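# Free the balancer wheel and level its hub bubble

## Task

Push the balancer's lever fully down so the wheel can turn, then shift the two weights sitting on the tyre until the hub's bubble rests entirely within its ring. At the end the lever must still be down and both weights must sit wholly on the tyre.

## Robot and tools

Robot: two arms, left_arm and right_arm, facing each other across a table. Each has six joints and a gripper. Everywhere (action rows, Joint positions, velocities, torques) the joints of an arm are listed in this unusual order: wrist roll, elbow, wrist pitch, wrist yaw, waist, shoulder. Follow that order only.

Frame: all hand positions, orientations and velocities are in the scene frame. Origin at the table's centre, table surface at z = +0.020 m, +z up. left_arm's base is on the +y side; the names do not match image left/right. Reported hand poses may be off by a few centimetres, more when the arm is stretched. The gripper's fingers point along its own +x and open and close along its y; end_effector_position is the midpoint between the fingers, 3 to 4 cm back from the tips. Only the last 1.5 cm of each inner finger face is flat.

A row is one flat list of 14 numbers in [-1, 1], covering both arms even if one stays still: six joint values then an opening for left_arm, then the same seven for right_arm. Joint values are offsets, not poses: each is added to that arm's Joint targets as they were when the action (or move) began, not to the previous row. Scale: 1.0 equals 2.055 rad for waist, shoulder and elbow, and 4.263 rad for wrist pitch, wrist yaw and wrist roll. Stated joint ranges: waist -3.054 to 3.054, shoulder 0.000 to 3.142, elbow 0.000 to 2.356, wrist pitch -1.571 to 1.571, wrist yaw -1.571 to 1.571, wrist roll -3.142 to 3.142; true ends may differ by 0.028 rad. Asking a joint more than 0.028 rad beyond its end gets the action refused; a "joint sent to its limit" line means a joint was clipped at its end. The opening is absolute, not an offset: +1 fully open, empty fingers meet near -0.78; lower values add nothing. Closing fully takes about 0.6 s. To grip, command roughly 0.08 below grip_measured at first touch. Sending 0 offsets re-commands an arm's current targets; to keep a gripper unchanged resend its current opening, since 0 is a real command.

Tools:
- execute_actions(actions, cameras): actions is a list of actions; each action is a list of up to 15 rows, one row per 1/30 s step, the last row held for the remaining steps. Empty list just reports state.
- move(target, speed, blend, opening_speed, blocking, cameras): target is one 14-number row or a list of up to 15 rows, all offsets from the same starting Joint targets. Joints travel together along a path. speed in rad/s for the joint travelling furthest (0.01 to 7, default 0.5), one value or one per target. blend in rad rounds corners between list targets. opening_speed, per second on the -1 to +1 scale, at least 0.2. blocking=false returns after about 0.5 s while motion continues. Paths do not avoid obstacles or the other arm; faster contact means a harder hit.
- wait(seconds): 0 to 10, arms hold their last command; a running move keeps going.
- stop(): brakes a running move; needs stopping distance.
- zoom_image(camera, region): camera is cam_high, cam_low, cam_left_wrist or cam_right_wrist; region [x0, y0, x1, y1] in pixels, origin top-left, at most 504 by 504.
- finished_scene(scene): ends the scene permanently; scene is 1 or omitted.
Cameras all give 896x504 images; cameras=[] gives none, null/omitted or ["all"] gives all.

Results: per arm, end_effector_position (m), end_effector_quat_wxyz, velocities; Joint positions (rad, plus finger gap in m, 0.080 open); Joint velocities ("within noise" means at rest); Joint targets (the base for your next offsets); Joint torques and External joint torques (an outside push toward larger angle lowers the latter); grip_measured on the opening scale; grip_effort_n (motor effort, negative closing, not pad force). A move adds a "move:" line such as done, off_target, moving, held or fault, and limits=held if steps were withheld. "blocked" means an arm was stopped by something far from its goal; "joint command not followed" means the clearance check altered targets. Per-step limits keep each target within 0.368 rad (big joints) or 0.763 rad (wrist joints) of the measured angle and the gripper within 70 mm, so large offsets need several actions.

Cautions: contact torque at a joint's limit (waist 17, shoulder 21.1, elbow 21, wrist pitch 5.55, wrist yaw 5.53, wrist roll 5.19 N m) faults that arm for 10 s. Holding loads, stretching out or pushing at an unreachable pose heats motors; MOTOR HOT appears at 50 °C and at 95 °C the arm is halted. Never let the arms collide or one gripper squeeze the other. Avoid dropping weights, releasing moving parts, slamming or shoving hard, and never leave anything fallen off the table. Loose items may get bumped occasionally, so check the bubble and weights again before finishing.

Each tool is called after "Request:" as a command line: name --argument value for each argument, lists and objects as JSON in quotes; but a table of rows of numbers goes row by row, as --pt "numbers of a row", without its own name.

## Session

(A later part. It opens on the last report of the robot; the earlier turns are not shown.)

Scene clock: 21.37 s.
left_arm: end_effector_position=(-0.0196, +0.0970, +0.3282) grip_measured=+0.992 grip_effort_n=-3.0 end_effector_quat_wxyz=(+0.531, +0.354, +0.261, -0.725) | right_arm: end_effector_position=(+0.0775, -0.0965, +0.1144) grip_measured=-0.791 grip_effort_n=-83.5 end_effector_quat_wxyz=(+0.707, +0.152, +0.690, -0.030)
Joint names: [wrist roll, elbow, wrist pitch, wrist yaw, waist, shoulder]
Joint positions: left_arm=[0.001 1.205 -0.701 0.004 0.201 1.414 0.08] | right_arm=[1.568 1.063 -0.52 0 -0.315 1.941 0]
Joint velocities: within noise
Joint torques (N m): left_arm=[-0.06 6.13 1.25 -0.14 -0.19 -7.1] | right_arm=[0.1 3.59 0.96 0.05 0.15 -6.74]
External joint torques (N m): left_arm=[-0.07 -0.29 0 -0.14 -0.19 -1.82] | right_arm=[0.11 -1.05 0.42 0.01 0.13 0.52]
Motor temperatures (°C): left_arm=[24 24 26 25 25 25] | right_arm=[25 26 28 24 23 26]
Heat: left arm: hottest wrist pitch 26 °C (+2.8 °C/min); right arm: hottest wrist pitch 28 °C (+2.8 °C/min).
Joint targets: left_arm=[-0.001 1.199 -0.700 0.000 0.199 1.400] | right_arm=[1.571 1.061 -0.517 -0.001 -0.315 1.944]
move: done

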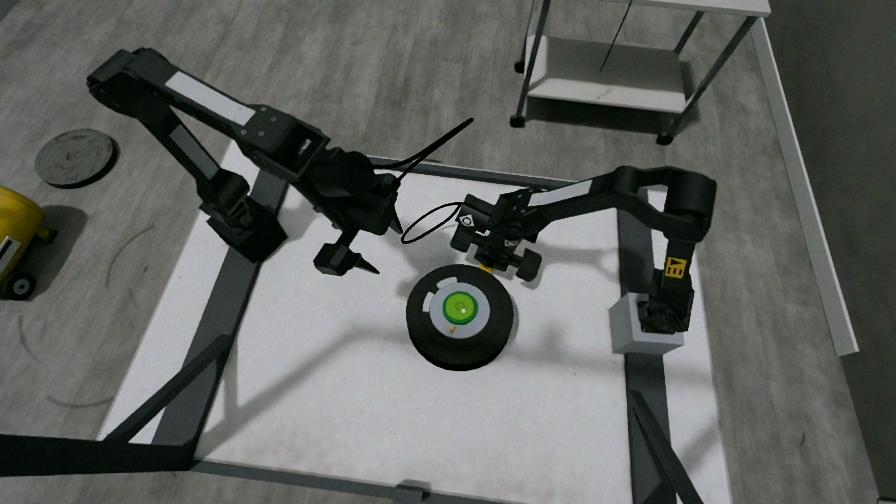

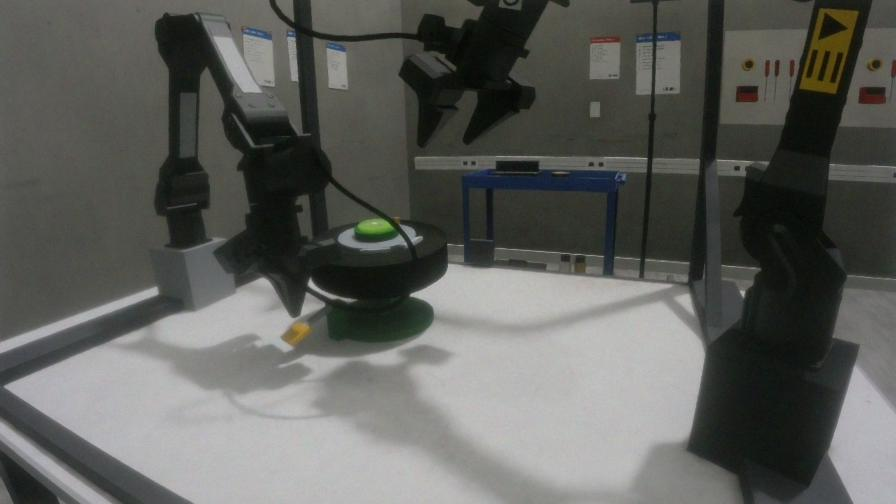

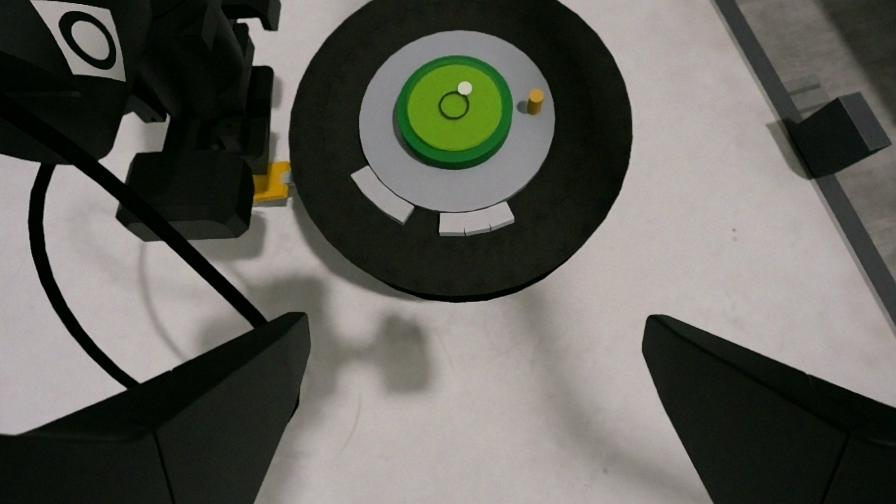

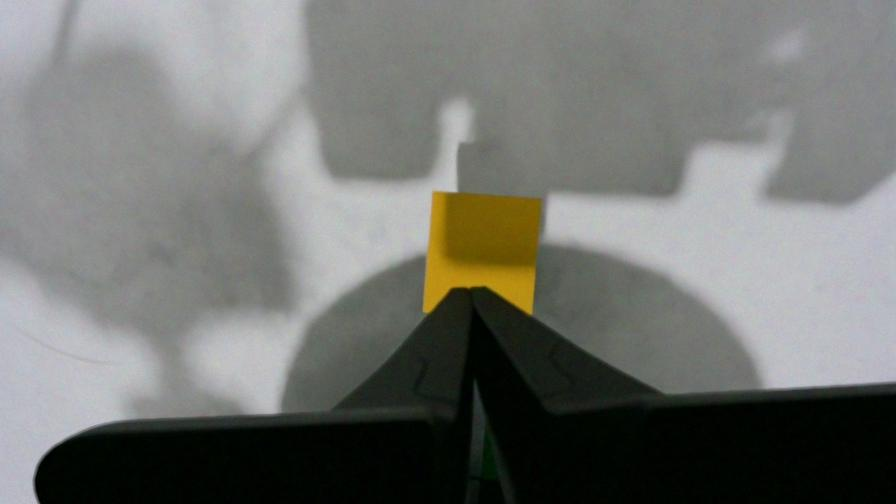

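Request:
move --pt "0 0 0 0 0 0 1 0 -0.0129 0.018 0 0 0.0243 -1" --pt "0 0 0 0 0 0 1 0 -0.0209 0.0312 0 0 0.0439 -1" --speed 0.15

Scene clock: 22.97 s.
left_arm: end_effector_position=(-0.0196, +0.0970, +0.3282) grip_measured=+0.992 grip_effort_n=-3.0 end_effector_quat_wxyz=(+0.531, +0.354, +0.261, -0.725) | right_arm: end_effector_position=(+0.0804, -0.0914, +0.0921) grip_measured=-0.791 grip_effort_n=-83.5 end_effector_quat_wxyz=(+0.708, +0.163, +0.687, -0.021)
Joint names: [wrist roll, elbow, wrist pitch, wrist yaw, waist, shoulder]
Joint positions: left_arm=[0.001 1.205 -0.701 0.004 0.201 1.414 0.08] | right_arm=[1.568 1.029 -0.399 0.003 -0.318 1.998 0]
Joint velocities: within noise
Joint torques (N m): left_arm=[-0.06 6.01 1.22 -0.13 -0.3 -7] | right_arm=[0.11 2.6 2.07 -0.06 0.37 -3.17]
External joint torques (N m): left_arm=[-0.06 -0.44 -0.04 -0.13 -0.31 -1.72] | right_arm=[0.12 -1.8 1.48 -0.11 0.41 4.26]
Motor temperatures (°C): left_arm=[24 24 26 25 25 25] | right_arm=[25 26 28 24 23 26]
Heat: left arm: hottest wrist pitch 26 °C (+2.6 °C/min); right arm: hottest wrist pitch 28 °C (+2.6 °C/min).
Joint targets: left_arm=[-0.001 1.199 -0.700 0.000 0.199 1.400] | right_arm=[1.571 1.018 -0.384 -0.001 -0.315 2.034]
move: off_target (right_arm); right_arm: the shoulder is farthest, 0.037 rad from its target

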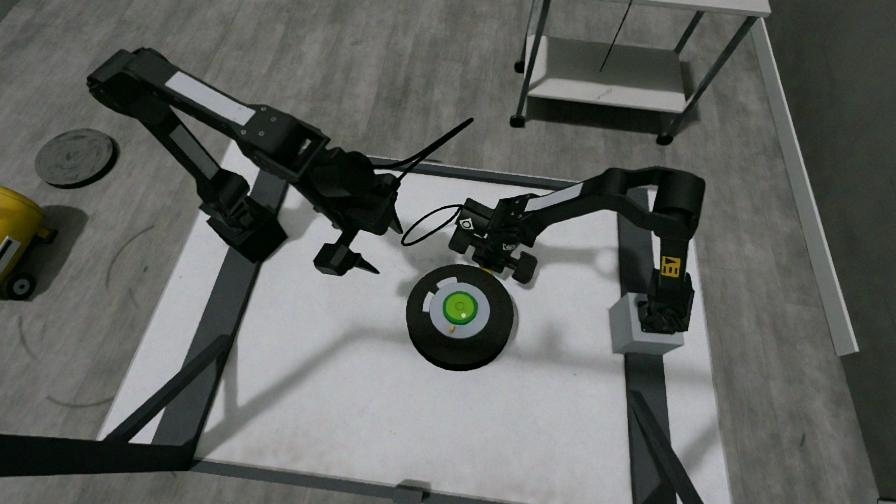

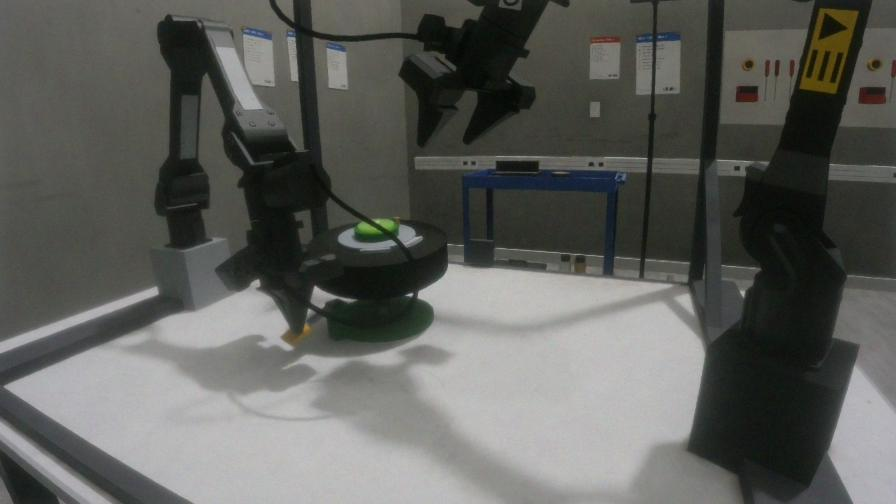

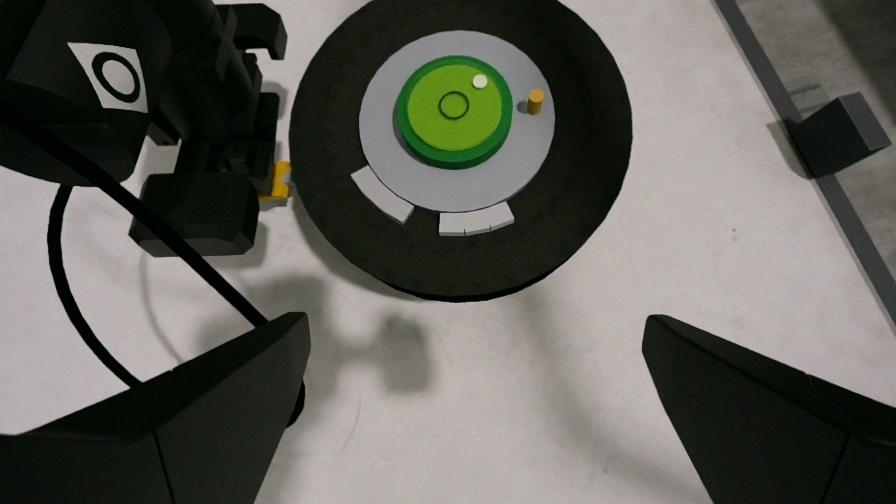

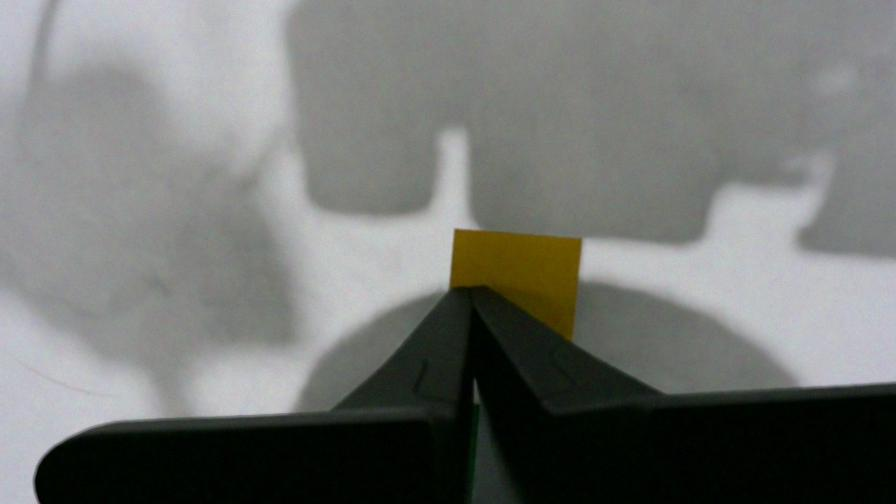

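Request:
move --pt "0 0 0 0 0 0 1 0 0.128 -0.1145 0 0 -0.1095 -1" --pt "0 0 0 0 0 0 1 0 0.128 -0.1145 0 -0.35 -0.1095 -1" --speed '[0.4, 0.9]'

Request:
zoom_image --camera "cam_low" --region '[250, 190, 470, 370]'

Request:
zoom_image --camera "cam_left_wrist" --region '[340, 0, 620, 260]'

Scene clock: 26.17 s.
left_arm: end_effector_position=(-0.0196, +0.0970, +0.3282) grip_measured=+0.992 grip_effort_n=-3.0 end_effector_quat_wxyz=(+0.531, +0.354, +0.261, -0.725) | right_arm: end_effector_position=(+0.2830, -0.2406, +0.1968) grip_measured=-0.791 grip_effort_n=-83.5 end_effector_quat_wxyz=(+0.647, +0.378, +0.598, -0.284)
Joint names: [wrist roll, elbow, wrist pitch, wrist yaw, waist, shoulder]
Joint positions: left_arm=[0.001 1.205 -0.701 0.004 0.201 1.414 0.08] | right_arm=[1.568 1.272 -0.871 -0.001 -1.034 1.821 0]
Joint velocities: within noise
Joint torques (N m): left_arm=[-0.08 5.99 1.25 -0.13 -0.26 -7] | right_arm=[0.12 5.44 0.6 0.08 0.04 -8.28]
External joint torques (N m): left_arm=[-0.08 -0.43 0 -0.13 -0.24 -1.73] | right_arm=[0.12 0.02 0.06 0.04 -0.02 -1.09]
Motor temperatures (°C): left_arm=[24 24 26 25 25 25] | right_arm=[25 26 28 24 23 27]
Heat: left arm: hottest wrist pitch 26 °C (+2.3 °C/min); right arm: hottest wrist pitch 28 °C (+2.3 °C/min).
Joint targets: left_arm=[-0.001 1.199 -0.700 0.000 0.199 1.400] | right_arm=[1.570 1.281 -0.872 -0.001 -1.034 1.809]
move: done

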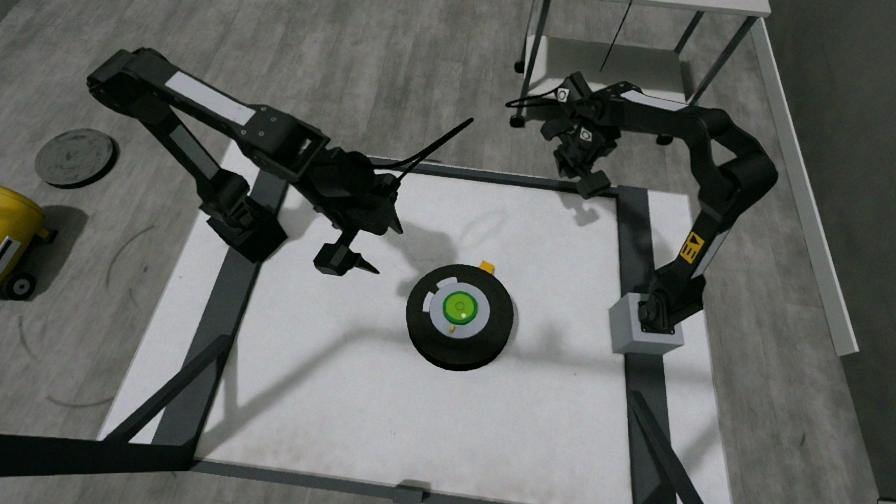

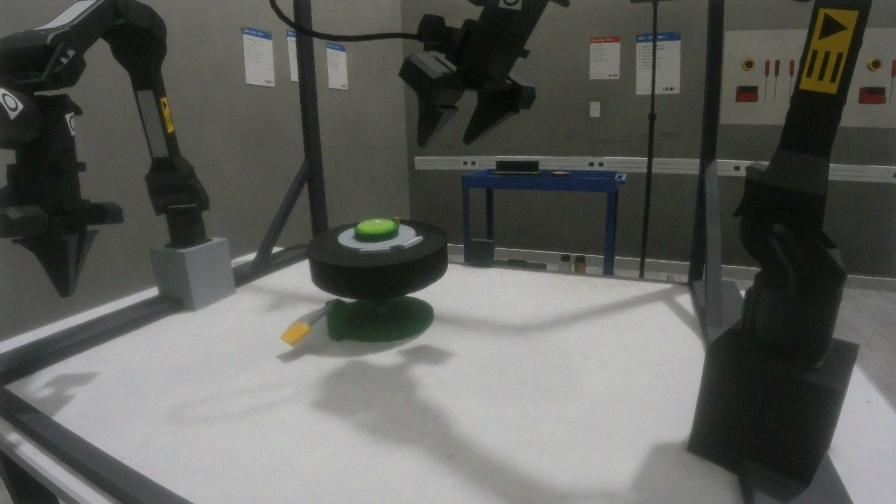

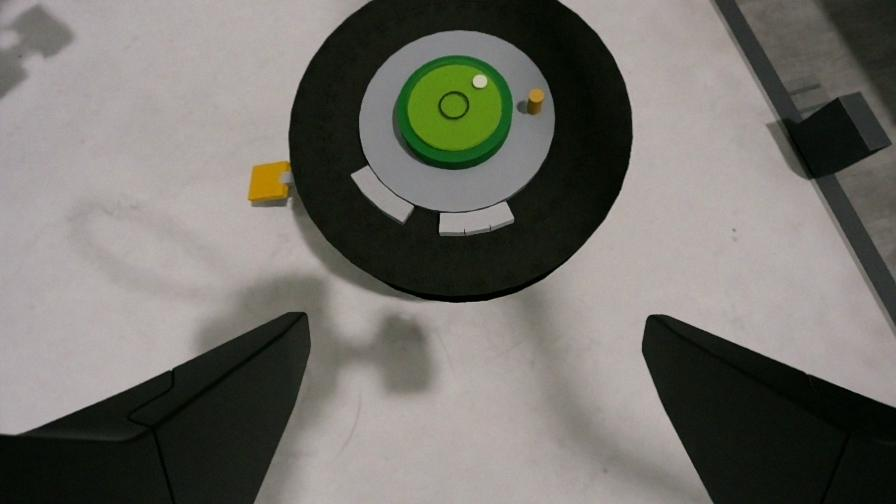

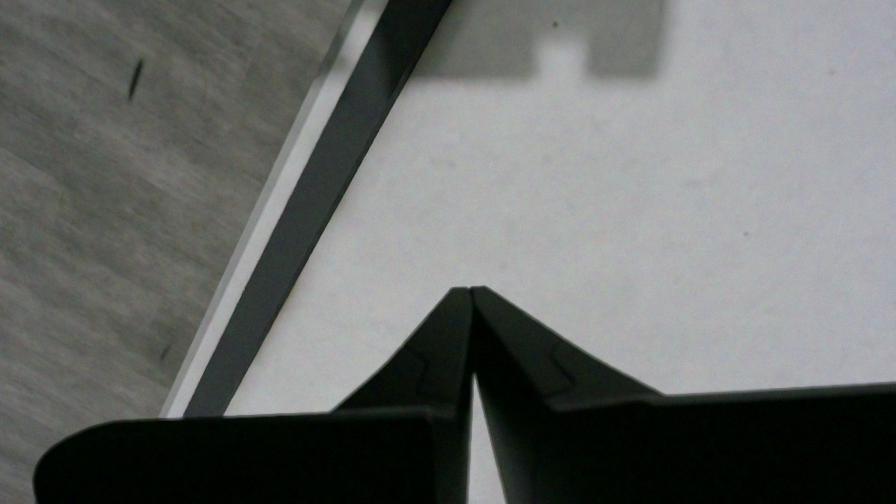

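Scaled by 2.291 from the camera's 896x504 image, which has a finer 1280x720 frame.

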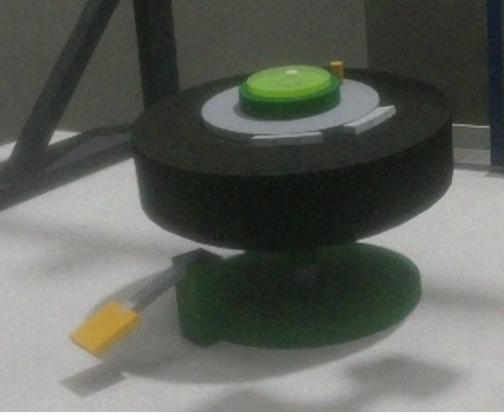

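Scaled by 1.800 from the camera's 896x504 image, which has a finer 1280x720 frame.

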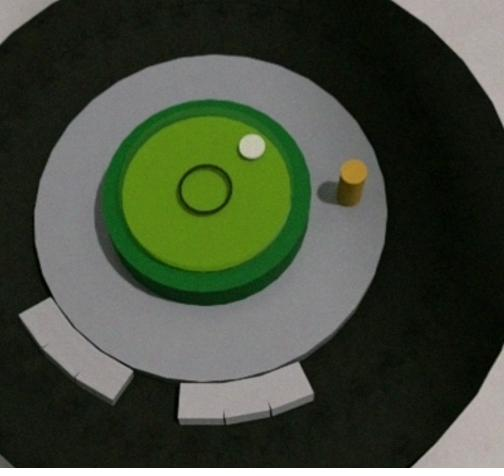

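Request:
move --target '[0,0.2793,-0.0746,0,-0.0141,0.3674,1, 0,0,0,0,0,0,-1]' --speed 0.8

Request:
zoom_image --camera "cam_left_wrist" --region '[250, 100, 700, 400]'

Scene clock: 29.20 s.
left_arm: end_effector_position=(-0.0574, +0.0198, +0.2014) grip_measured=+0.992 grip_effort_n=-3.0 end_effector_quat_wxyz=(+0.442, +0.525, +0.376, -0.623) | right_arm: end_effector_position=(+0.2830, -0.2406, +0.1968) grip_measured=-0.791 grip_effort_n=-83.5 end_effector_quat_wxyz=(+0.647, +0.378, +0.598, -0.284)
Joint names: [wrist roll, elbow, wrist pitch, wrist yaw, waist, shoulder]
Joint positions: left_arm=[0 1.762 -1.018 0.004 0.172 2.148 0.08] | right_arm=[1.568 1.272 -0.871 -0.001 -1.034 1.821 0]
Joint velocities: within noise
Joint torques (N m): left_arm=[-0.08 7.29 0.37 -0.17 -0.22 -9.17] | right_arm=[0.1 5.39 0.58 0.07 0.05 -8.23]
External joint torques (N m): left_arm=[-0.08 1.59 -0.21 -0.17 -0.22 0.55] | right_arm=[0.11 0.03 0.06 0.03 -0.01 -1.07]
Motor temperatures (°C): left_arm=[24 25 26 25 25 26] | right_arm=[25 26 28 24 23 27]
Heat: left arm: hottest shoulder 26 °C (+8.2 °C/min); right arm: hottest wrist pitch 28 °C (+2.1 °C/min).
Joint targets: left_arm=[-0.001 1.773 -1.018 0.000 0.170 2.156] | right_arm=[1.570 1.281 -0.872 -0.001 -1.034 1.809]
move: done

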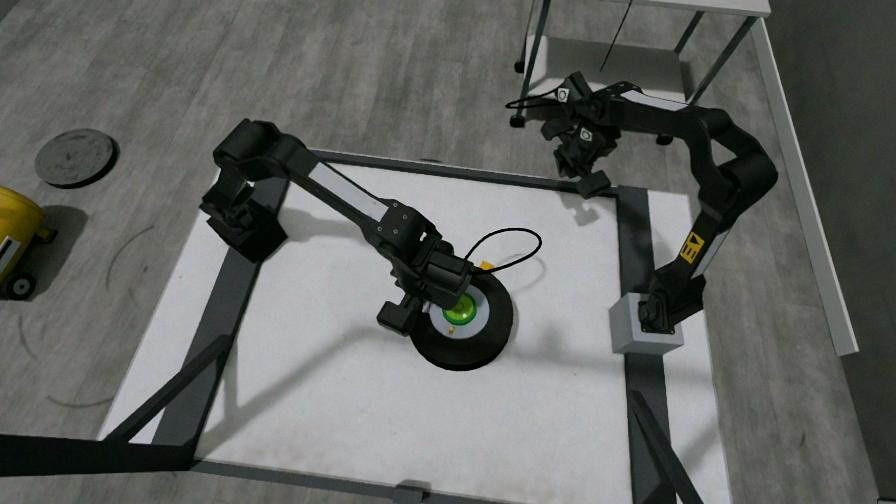

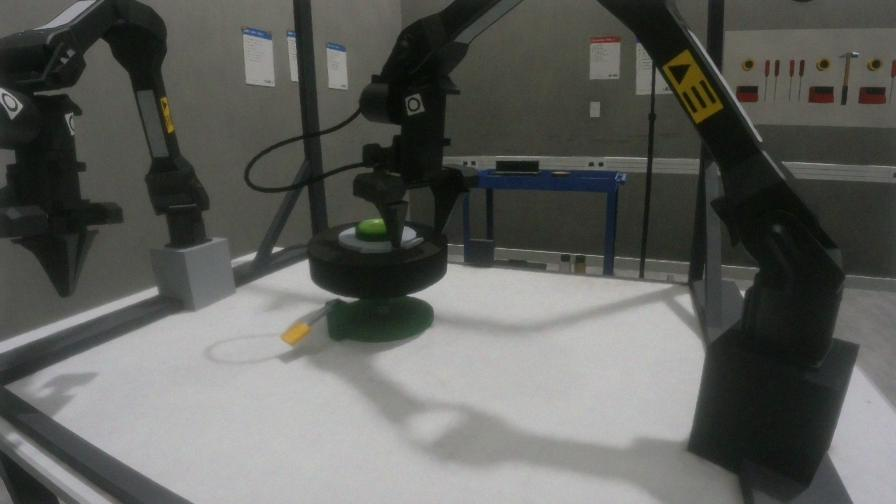

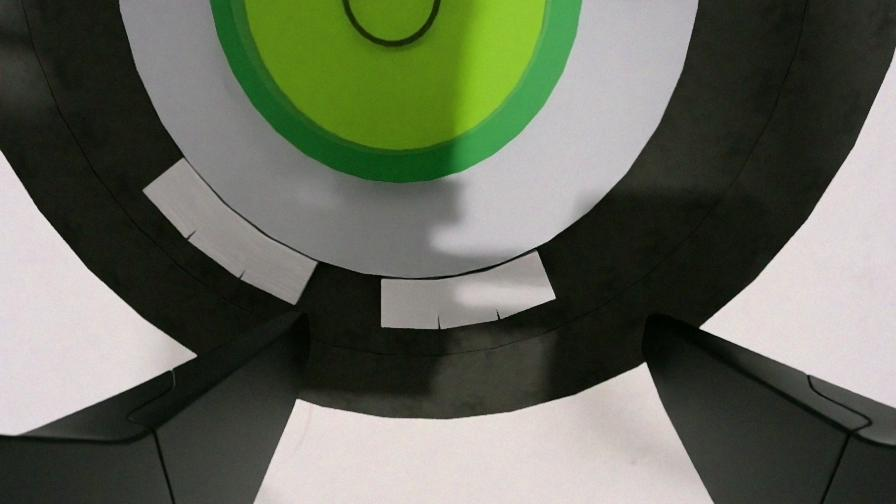

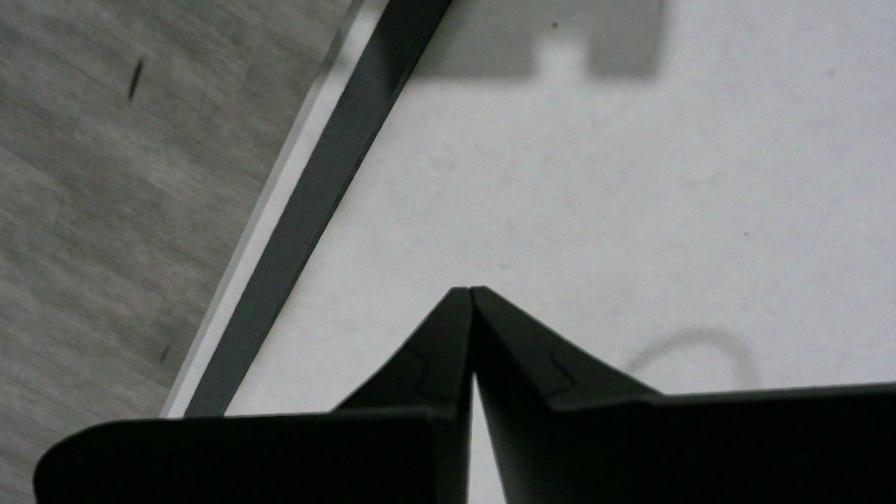

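Scaled by 1.120 from the camera's 896x504 image, which has a finer 1280x720 frame.

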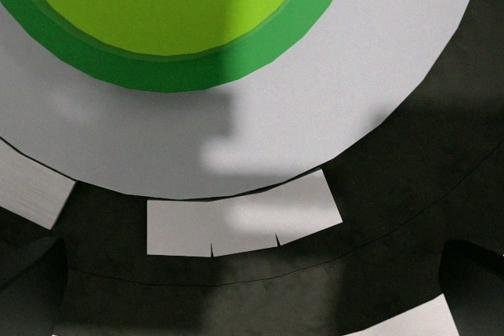

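Request:
move --pt "0 -0.6263 0.2705 0 0.6277 -0.5304 1 -0.3171 0.3277 -0.0676 0 0 0.1876 0.9" --speed 0.9 --cameras '["cam_high"]'

Request:
move --target '[0,0,0,0,0,0,1, 0,0,0,0,0.5234,0,0.9]' --speed 0.8

Request:
zoom_image --camera "cam_low" --region '[290, 120, 490, 280]'

Scene clock: 34.90 s.
left_arm: end_effector_position=(+0.3570, +0.2545, +0.2837) grip_measured=+0.993 grip_effort_n=-4.0 end_effector_quat_wxyz=(+0.928, +0.068, +0.214, -0.298) | right_arm: end_effector_position=(+0.3685, -0.1834, +0.2320) grip_measured=+0.897 grip_effort_n=13.7 end_effector_quat_wxyz=(+0.747, -0.106, +0.639, +0.153)
Joint names: [wrist roll, elbow, wrist pitch, wrist yaw, waist, shoulder]
Joint positions: left_arm=[0 0.492 0.131 0.003 1.456 1.076 0.08] | right_arm=[0.221 1.943 -1.159 -0.001 -1.034 2.189 0.075]
Joint velocities: within noise
Joint torques (N m): left_arm=[-0.04 5.96 1.86 -0.07 0.26 -4.38] | right_arm=[-0.1 5.93 0.64 0.05 0.05 -8.97]
External joint torques (N m): left_arm=[-0.04 -0.59 0.25 -0.07 0.25 -1.33] | right_arm=[-0.1 0.33 0.07 0.04 0.05 0.85]
Motor temperatures (°C): left_arm=[24 25 27 25 25 26] | right_arm=[25 26 28 24 23 27]
Heat: left arm: hottest wrist pitch 27 °C (+3.4 °C/min); right arm: hottest wrist pitch 28 °C (+1.7 °C/min).
Joint targets: left_arm=[-0.001 0.486 0.135 0.000 1.459 1.065] | right_arm=[0.219 1.955 -1.160 -0.001 -1.034 2.195]
move: done
Images, in order (width x height): cam_high 896x504.

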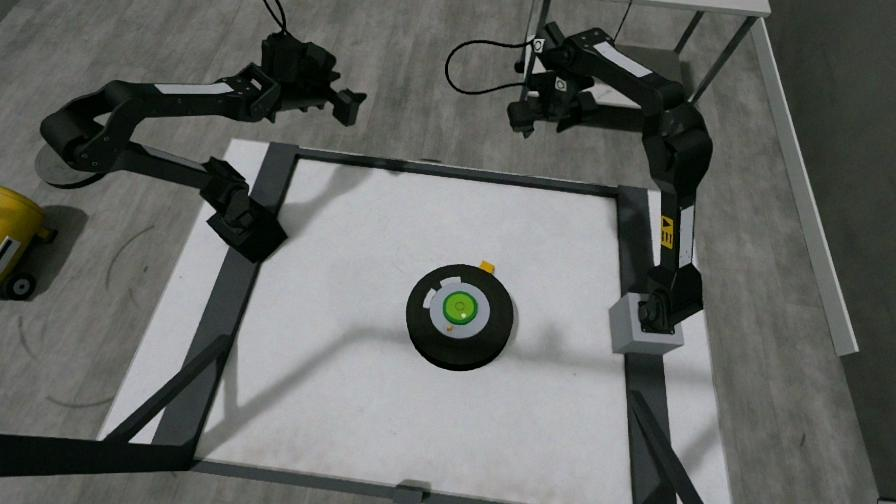

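Scene clock: 37.27 s.
left_arm: end_effector_position=(+0.3570, +0.2545, +0.2838) grip_measured=+0.993 grip_effort_n=-4.0 end_effector_quat_wxyz=(+0.928, +0.068, +0.214, -0.298) | right_arm: end_effector_position=(-0.0588, +0.0192, +0.2315) grip_measured=+0.897 grip_effort_n=12.8 end_effector_quat_wxyz=(+0.563, -0.419, +0.494, +0.514)
Joint names: [wrist roll, elbow, wrist pitch, wrist yaw, waist, shoulder]
Joint positions: left_arm=[0 0.492 0.131 0.003 1.456 1.076 0.08] | right_arm=[0.22 1.944 -1.159 0 0.043 2.19 0.075]
Joint velocities: within noise
Joint torques (N m): left_arm=[-0.06 6.11 1.83 -0.09 0.29 -4.29] | right_arm=[-0.04 5.84 0.66 0.04 0.08 -9.23]
External joint torques (N m): left_arm=[-0.06 -0.34 0.25 -0.09 0.29 -1.3] | right_arm=[-0.04 0.17 0.06 0.01 0.22 0.65]
Motor temperatures (°C): left_arm=[24 25 27 25 25 26] | right_arm=[25 26 28 24 23 28]
Heat: left arm: hottest wrist pitch 27 °C (+3.2 °C/min); right arm: hottest shoulder 28 °C (+6.4 °C/min).
Joint targets: left_arm=[-0.001 0.486 0.135 0.000 1.459 1.065] | right_arm=[0.219 1.955 -1.160 -0.001 0.041 2.195]
move: done

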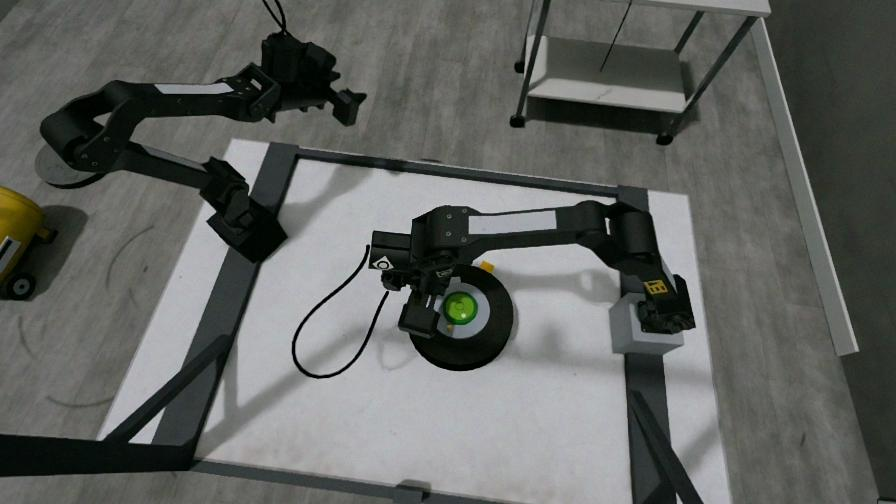

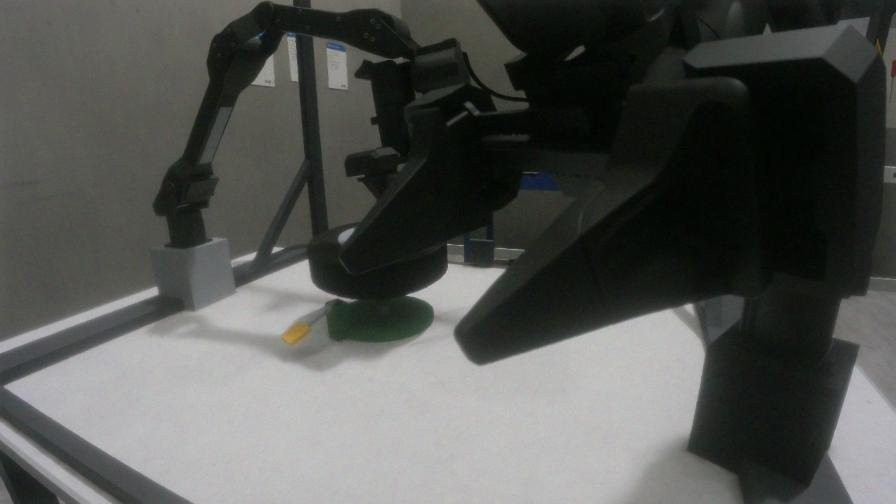

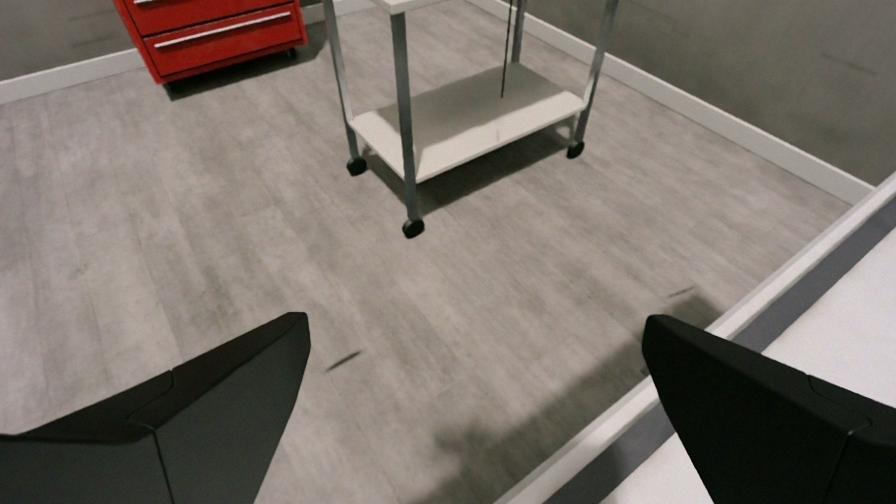

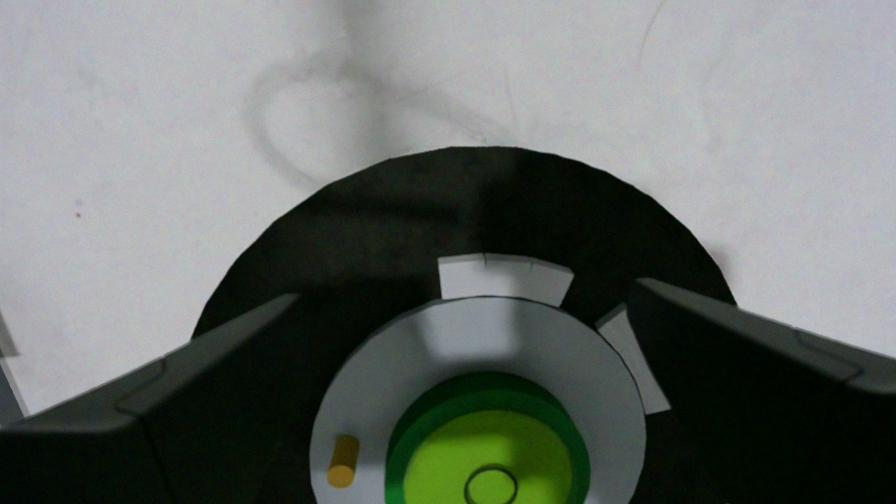

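Scaled by 2.520 from the camera's 896x504 image, which has a finer 1280x720 frame.

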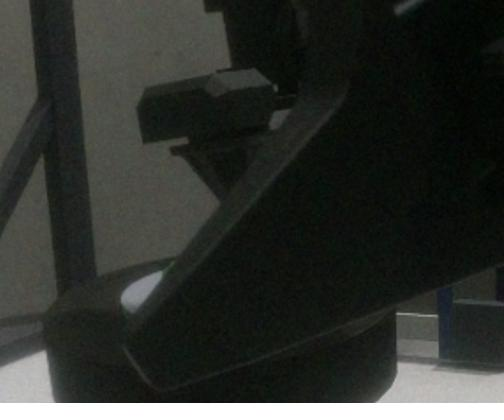

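Request:
move --target '[0,0,0,0,0.1,-0.17,1, 0.0235,-0.0431,0.0166,0,-0.0143,-0.0087,0.9]' --speed 0.4 --cameras '["cam_low","cam_right_wrist"]'

Request:
zoom_image --camera "cam_low" --region '[290, 120, 490, 280]'

Scene clock: 39.87 s.
left_arm: end_effector_position=(+0.3565, +0.3278, +0.3863) grip_measured=+0.993 grip_effort_n=-4.0 end_effector_quat_wxyz=(+0.977, +0.010, +0.049, -0.206) | right_arm: end_effector_position=(-0.0453, +0.0180, +0.2128) grip_measured=+0.897 grip_effort_n=12.8 end_effector_quat_wxyz=(+0.587, -0.386, +0.525, +0.479)
Joint names: [wrist roll, elbow, wrist pitch, wrist yaw, waist, shoulder]
Joint positions: left_arm=[0 0.49 0.133 0.003 1.661 0.724 0.08] | right_arm=[0.315 1.871 -1.093 0 0.014 2.19 0.075]
Joint velocities: within noise
Joint torques (N m): left_arm=[-0.07 6.64 1.73 -0.07 0.31 -2.19] | right_arm=[0.17 4.2 0.99 0.03 -0.07 -11.2]
External joint torques (N m): left_arm=[-0.07 -0.19 0.08 -0.07 0.32 -0.88] | right_arm=[0.17 -1.47 0.39 0 0.03 -1.34]
Motor temperatures (°C): left_arm=[24 25 27 25 25 26] | right_arm=[25 26 28 24 23 28]
Heat: left arm: hottest wrist pitch 27 °C (+3.0 °C/min); right arm: hottest shoulder 28 °C (+6.0 °C/min).
Joint targets: left_arm=[-0.001 0.486 0.135 0.000 1.665 0.716] | right_arm=[0.319 1.867 -1.089 -0.001 0.012 2.177]
move: done
Images, in order (width x height): cam_low 896x504, cam_right_wrist 896x504.

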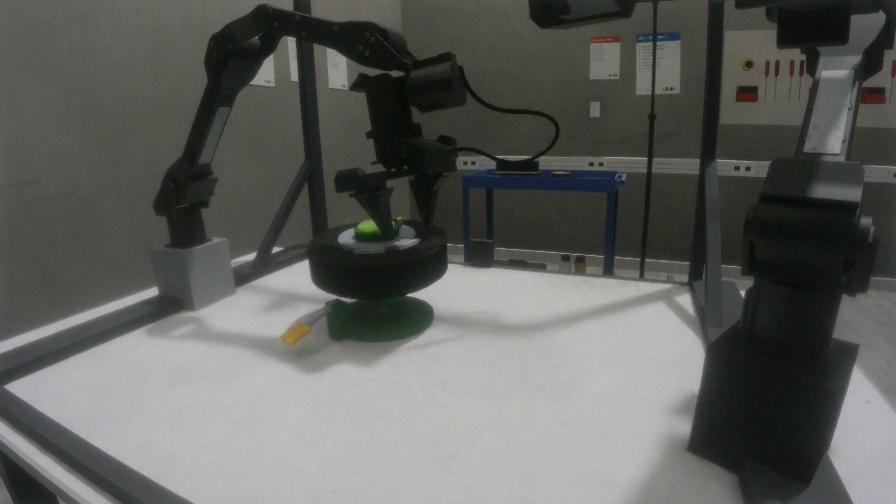

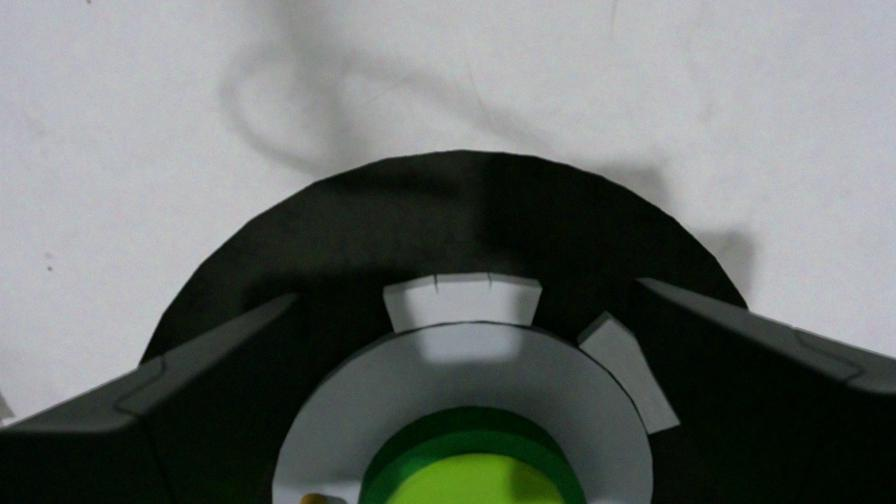

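Scaled by 2.520 from the camera's 896x504 image, which has a finer 1280x720 frame.

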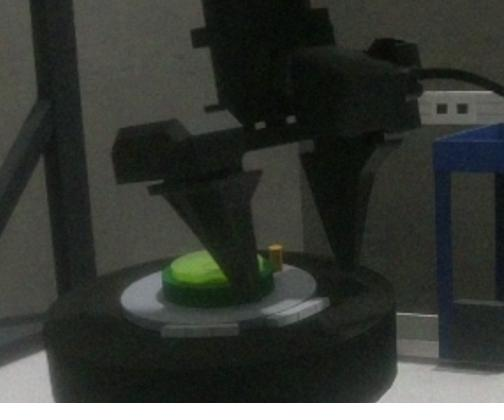

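Request:
move --target '[0,0,0,0,0,0,1, 0,-0.0542,0.0158,0,0,-0.0214,0.52]' --speed 0.3 --cameras '["cam_low","cam_right_wrist"]'

Request:
zoom_image --camera "cam_low" --region '[290, 160, 450, 280]'

Request:
zoom_image --camera "cam_right_wrist" --region '[300, 180, 700, 450]'

Scene clock: 42.43 s.
left_arm: end_effector_position=(+0.3565, +0.3279, +0.3863) grip_measured=+0.993 grip_effort_n=-4.0 end_effector_quat_wxyz=(+0.977, +0.010, +0.049, -0.206) | right_arm: end_effector_position=(-0.0446, +0.0064, +0.2003) grip_measured=+0.523 grip_effort_n=-15.1 end_effector_quat_wxyz=(+0.587, -0.388, +0.526, +0.478)
Joint names: [wrist roll, elbow, wrist pitch, wrist yaw, waist, shoulder]
Joint positions: left_arm=[0 0.49 0.133 0.003 1.662 0.724 0.08] | right_arm=[0.315 1.759 -1.025 0 0.014 2.151 0.059]
Joint velocities: within noise
Joint torques (N m): left_arm=[-0.02 6.71 1.71 -0.09 0.25 -2.25] | right_arm=[0.17 4.25 1 0.01 -0.05 -11.38]
External joint torques (N m): left_arm=[-0.02 -0.1 0.07 -0.09 0.26 -0.94] | right_arm=[0.17 -1.28 0.45 0.01 -0.1 -1.86]
Motor temperatures (°C): left_arm=[24 25 27 25 25 26] | right_arm=[25 26 28 24 23 28]
Heat: left arm: hottest wrist pitch 27 °C (+2.8 °C/min); right arm: hottest shoulder 28 °C (+5.7 °C/min).
Joint targets: left_arm=[-0.001 0.486 0.135 0.000 1.665 0.716] | right_arm=[0.319 1.755 -1.022 -0.001 0.012 2.133]
move: done
Images, in order (width x height): cam_low 896x504, cam_right_wrist 896x504.

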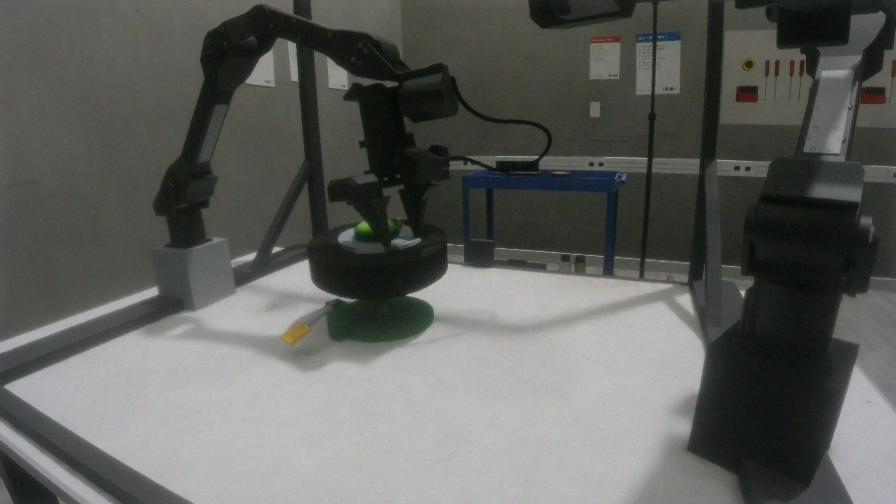

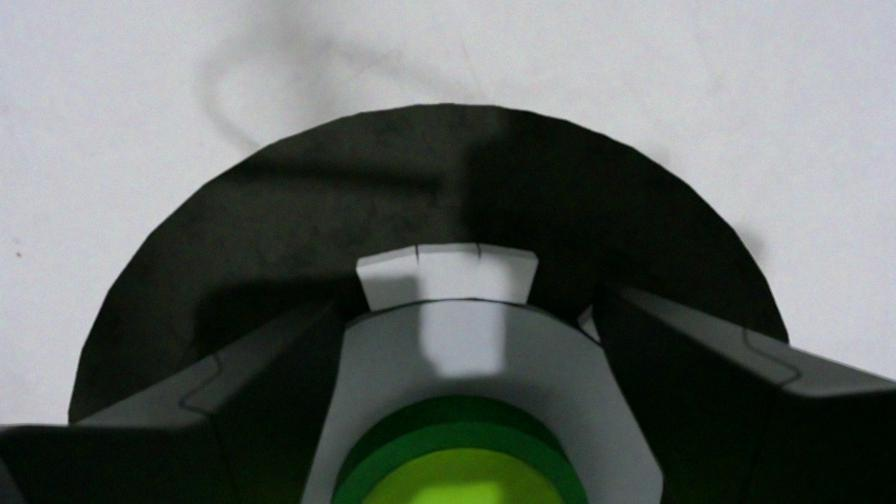

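Scaled by 3.150 from the camera's 896x504 image, which has a finer 1280x720 frame.

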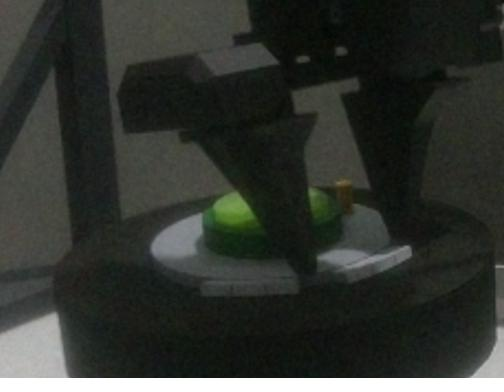

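Scaled by 1.260 from the camera's 896x504 image, which has a finer 1280x720 frame.

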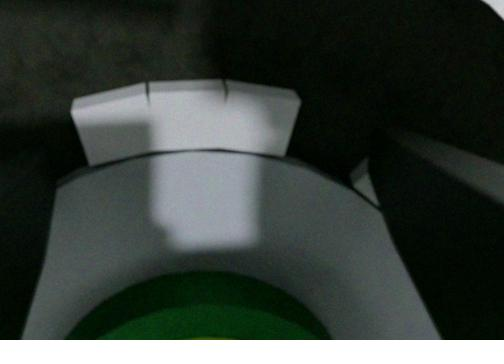

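Request:
move --target '[0,0,0,0,0,0,1, 0,0.0246,-0.0045,0,0.0034,0.0153,0.52]' --speed 0.3 --cameras '["cam_low","cam_right_wrist"]'

Request:
zoom_image --camera "cam_low" --region '[290, 160, 450, 280]'

Request:
zoom_image --camera "cam_right_wrist" --region '[300, 180, 700, 450]'

Scene clock: 44.07 s.
left_arm: end_effector_position=(+0.3565, +0.3279, +0.3863) grip_measured=+0.993 grip_effort_n=-4.0 end_effector_quat_wxyz=(+0.977, +0.010, +0.049, -0.206) | right_arm: end_effector_position=(-0.0463, +0.0114, +0.2063) grip_measured=+0.523 grip_effort_n=-15.1 end_effector_quat_wxyz=(+0.588, -0.385, +0.523, +0.482)
Joint names: [wrist roll, elbow, wrist pitch, wrist yaw, waist, shoulder]
Joint positions: left_arm=[0 0.49 0.133 0.003 1.662 0.724 0.08] | right_arm=[0.315 1.794 -1.04 0 0.017 2.159 0.059]
Joint velocities: within noise
Joint torques (N m): left_arm=[-0.05 6.7 1.72 -0.1 0.35 -2.29] | right_arm=[0.18 5.85 0.67 0.03 0.27 -8.88]
External joint torques (N m): left_arm=[-0.06 -0.16 0.07 -0.1 0.37 -0.94] | right_arm=[0.18 0.26 0.09 0.02 0.25 0.73]
Motor temperatures (°C): left_arm=[24 26 27 25 25 26] | right_arm=[25 26 28 24 23 28]
Heat: left arm: hottest wrist pitch 27 °C (+2.7 °C/min); right arm: hottest shoulder 28 °C (+5.4 °C/min).
Joint targets: left_arm=[-0.001 0.486 0.135 0.000 1.665 0.716] | right_arm=[0.319 1.805 -1.041 -0.001 0.019 2.165]
move: done
Images, in order (width x height): cam_low 896x504, cam_right_wrist 896x504.

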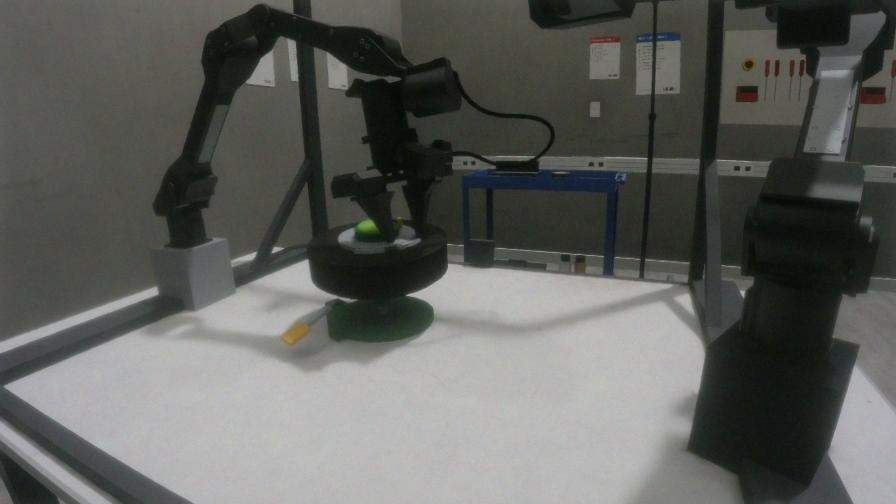

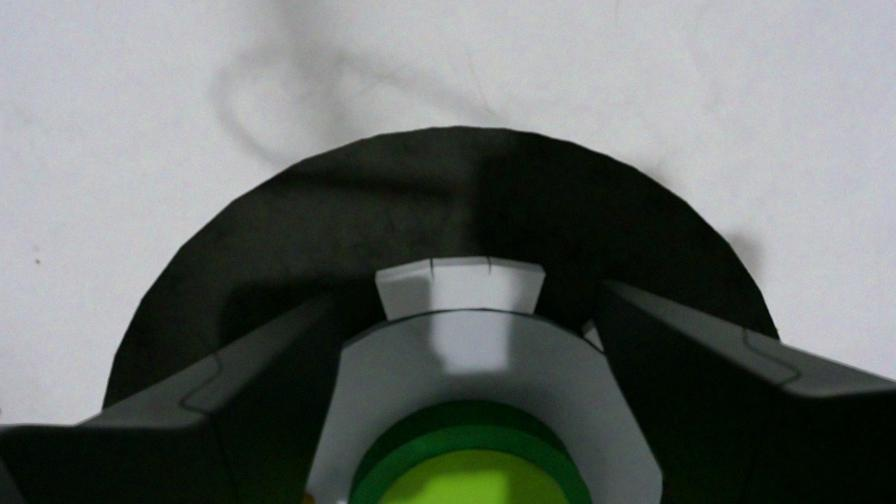

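Scaled by 3.150 from the camera's 896x504 image, which has a finer 1280x720 frame.

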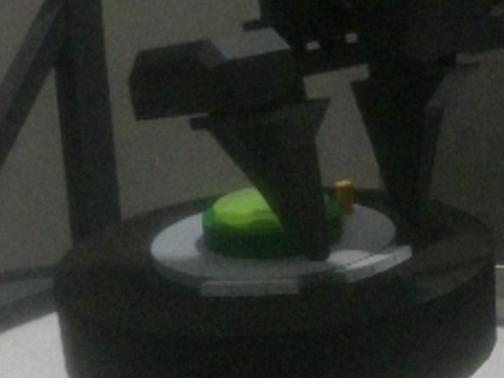

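Scaled by 1.260 from the camera's 896x504 image, which has a finer 1280x720 frame.

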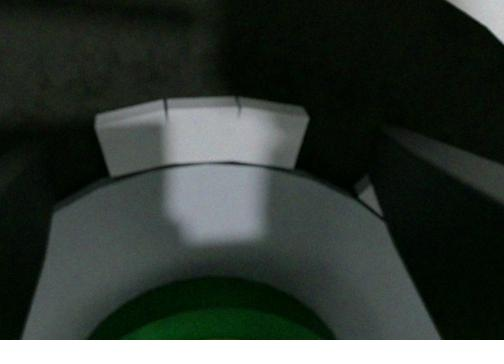

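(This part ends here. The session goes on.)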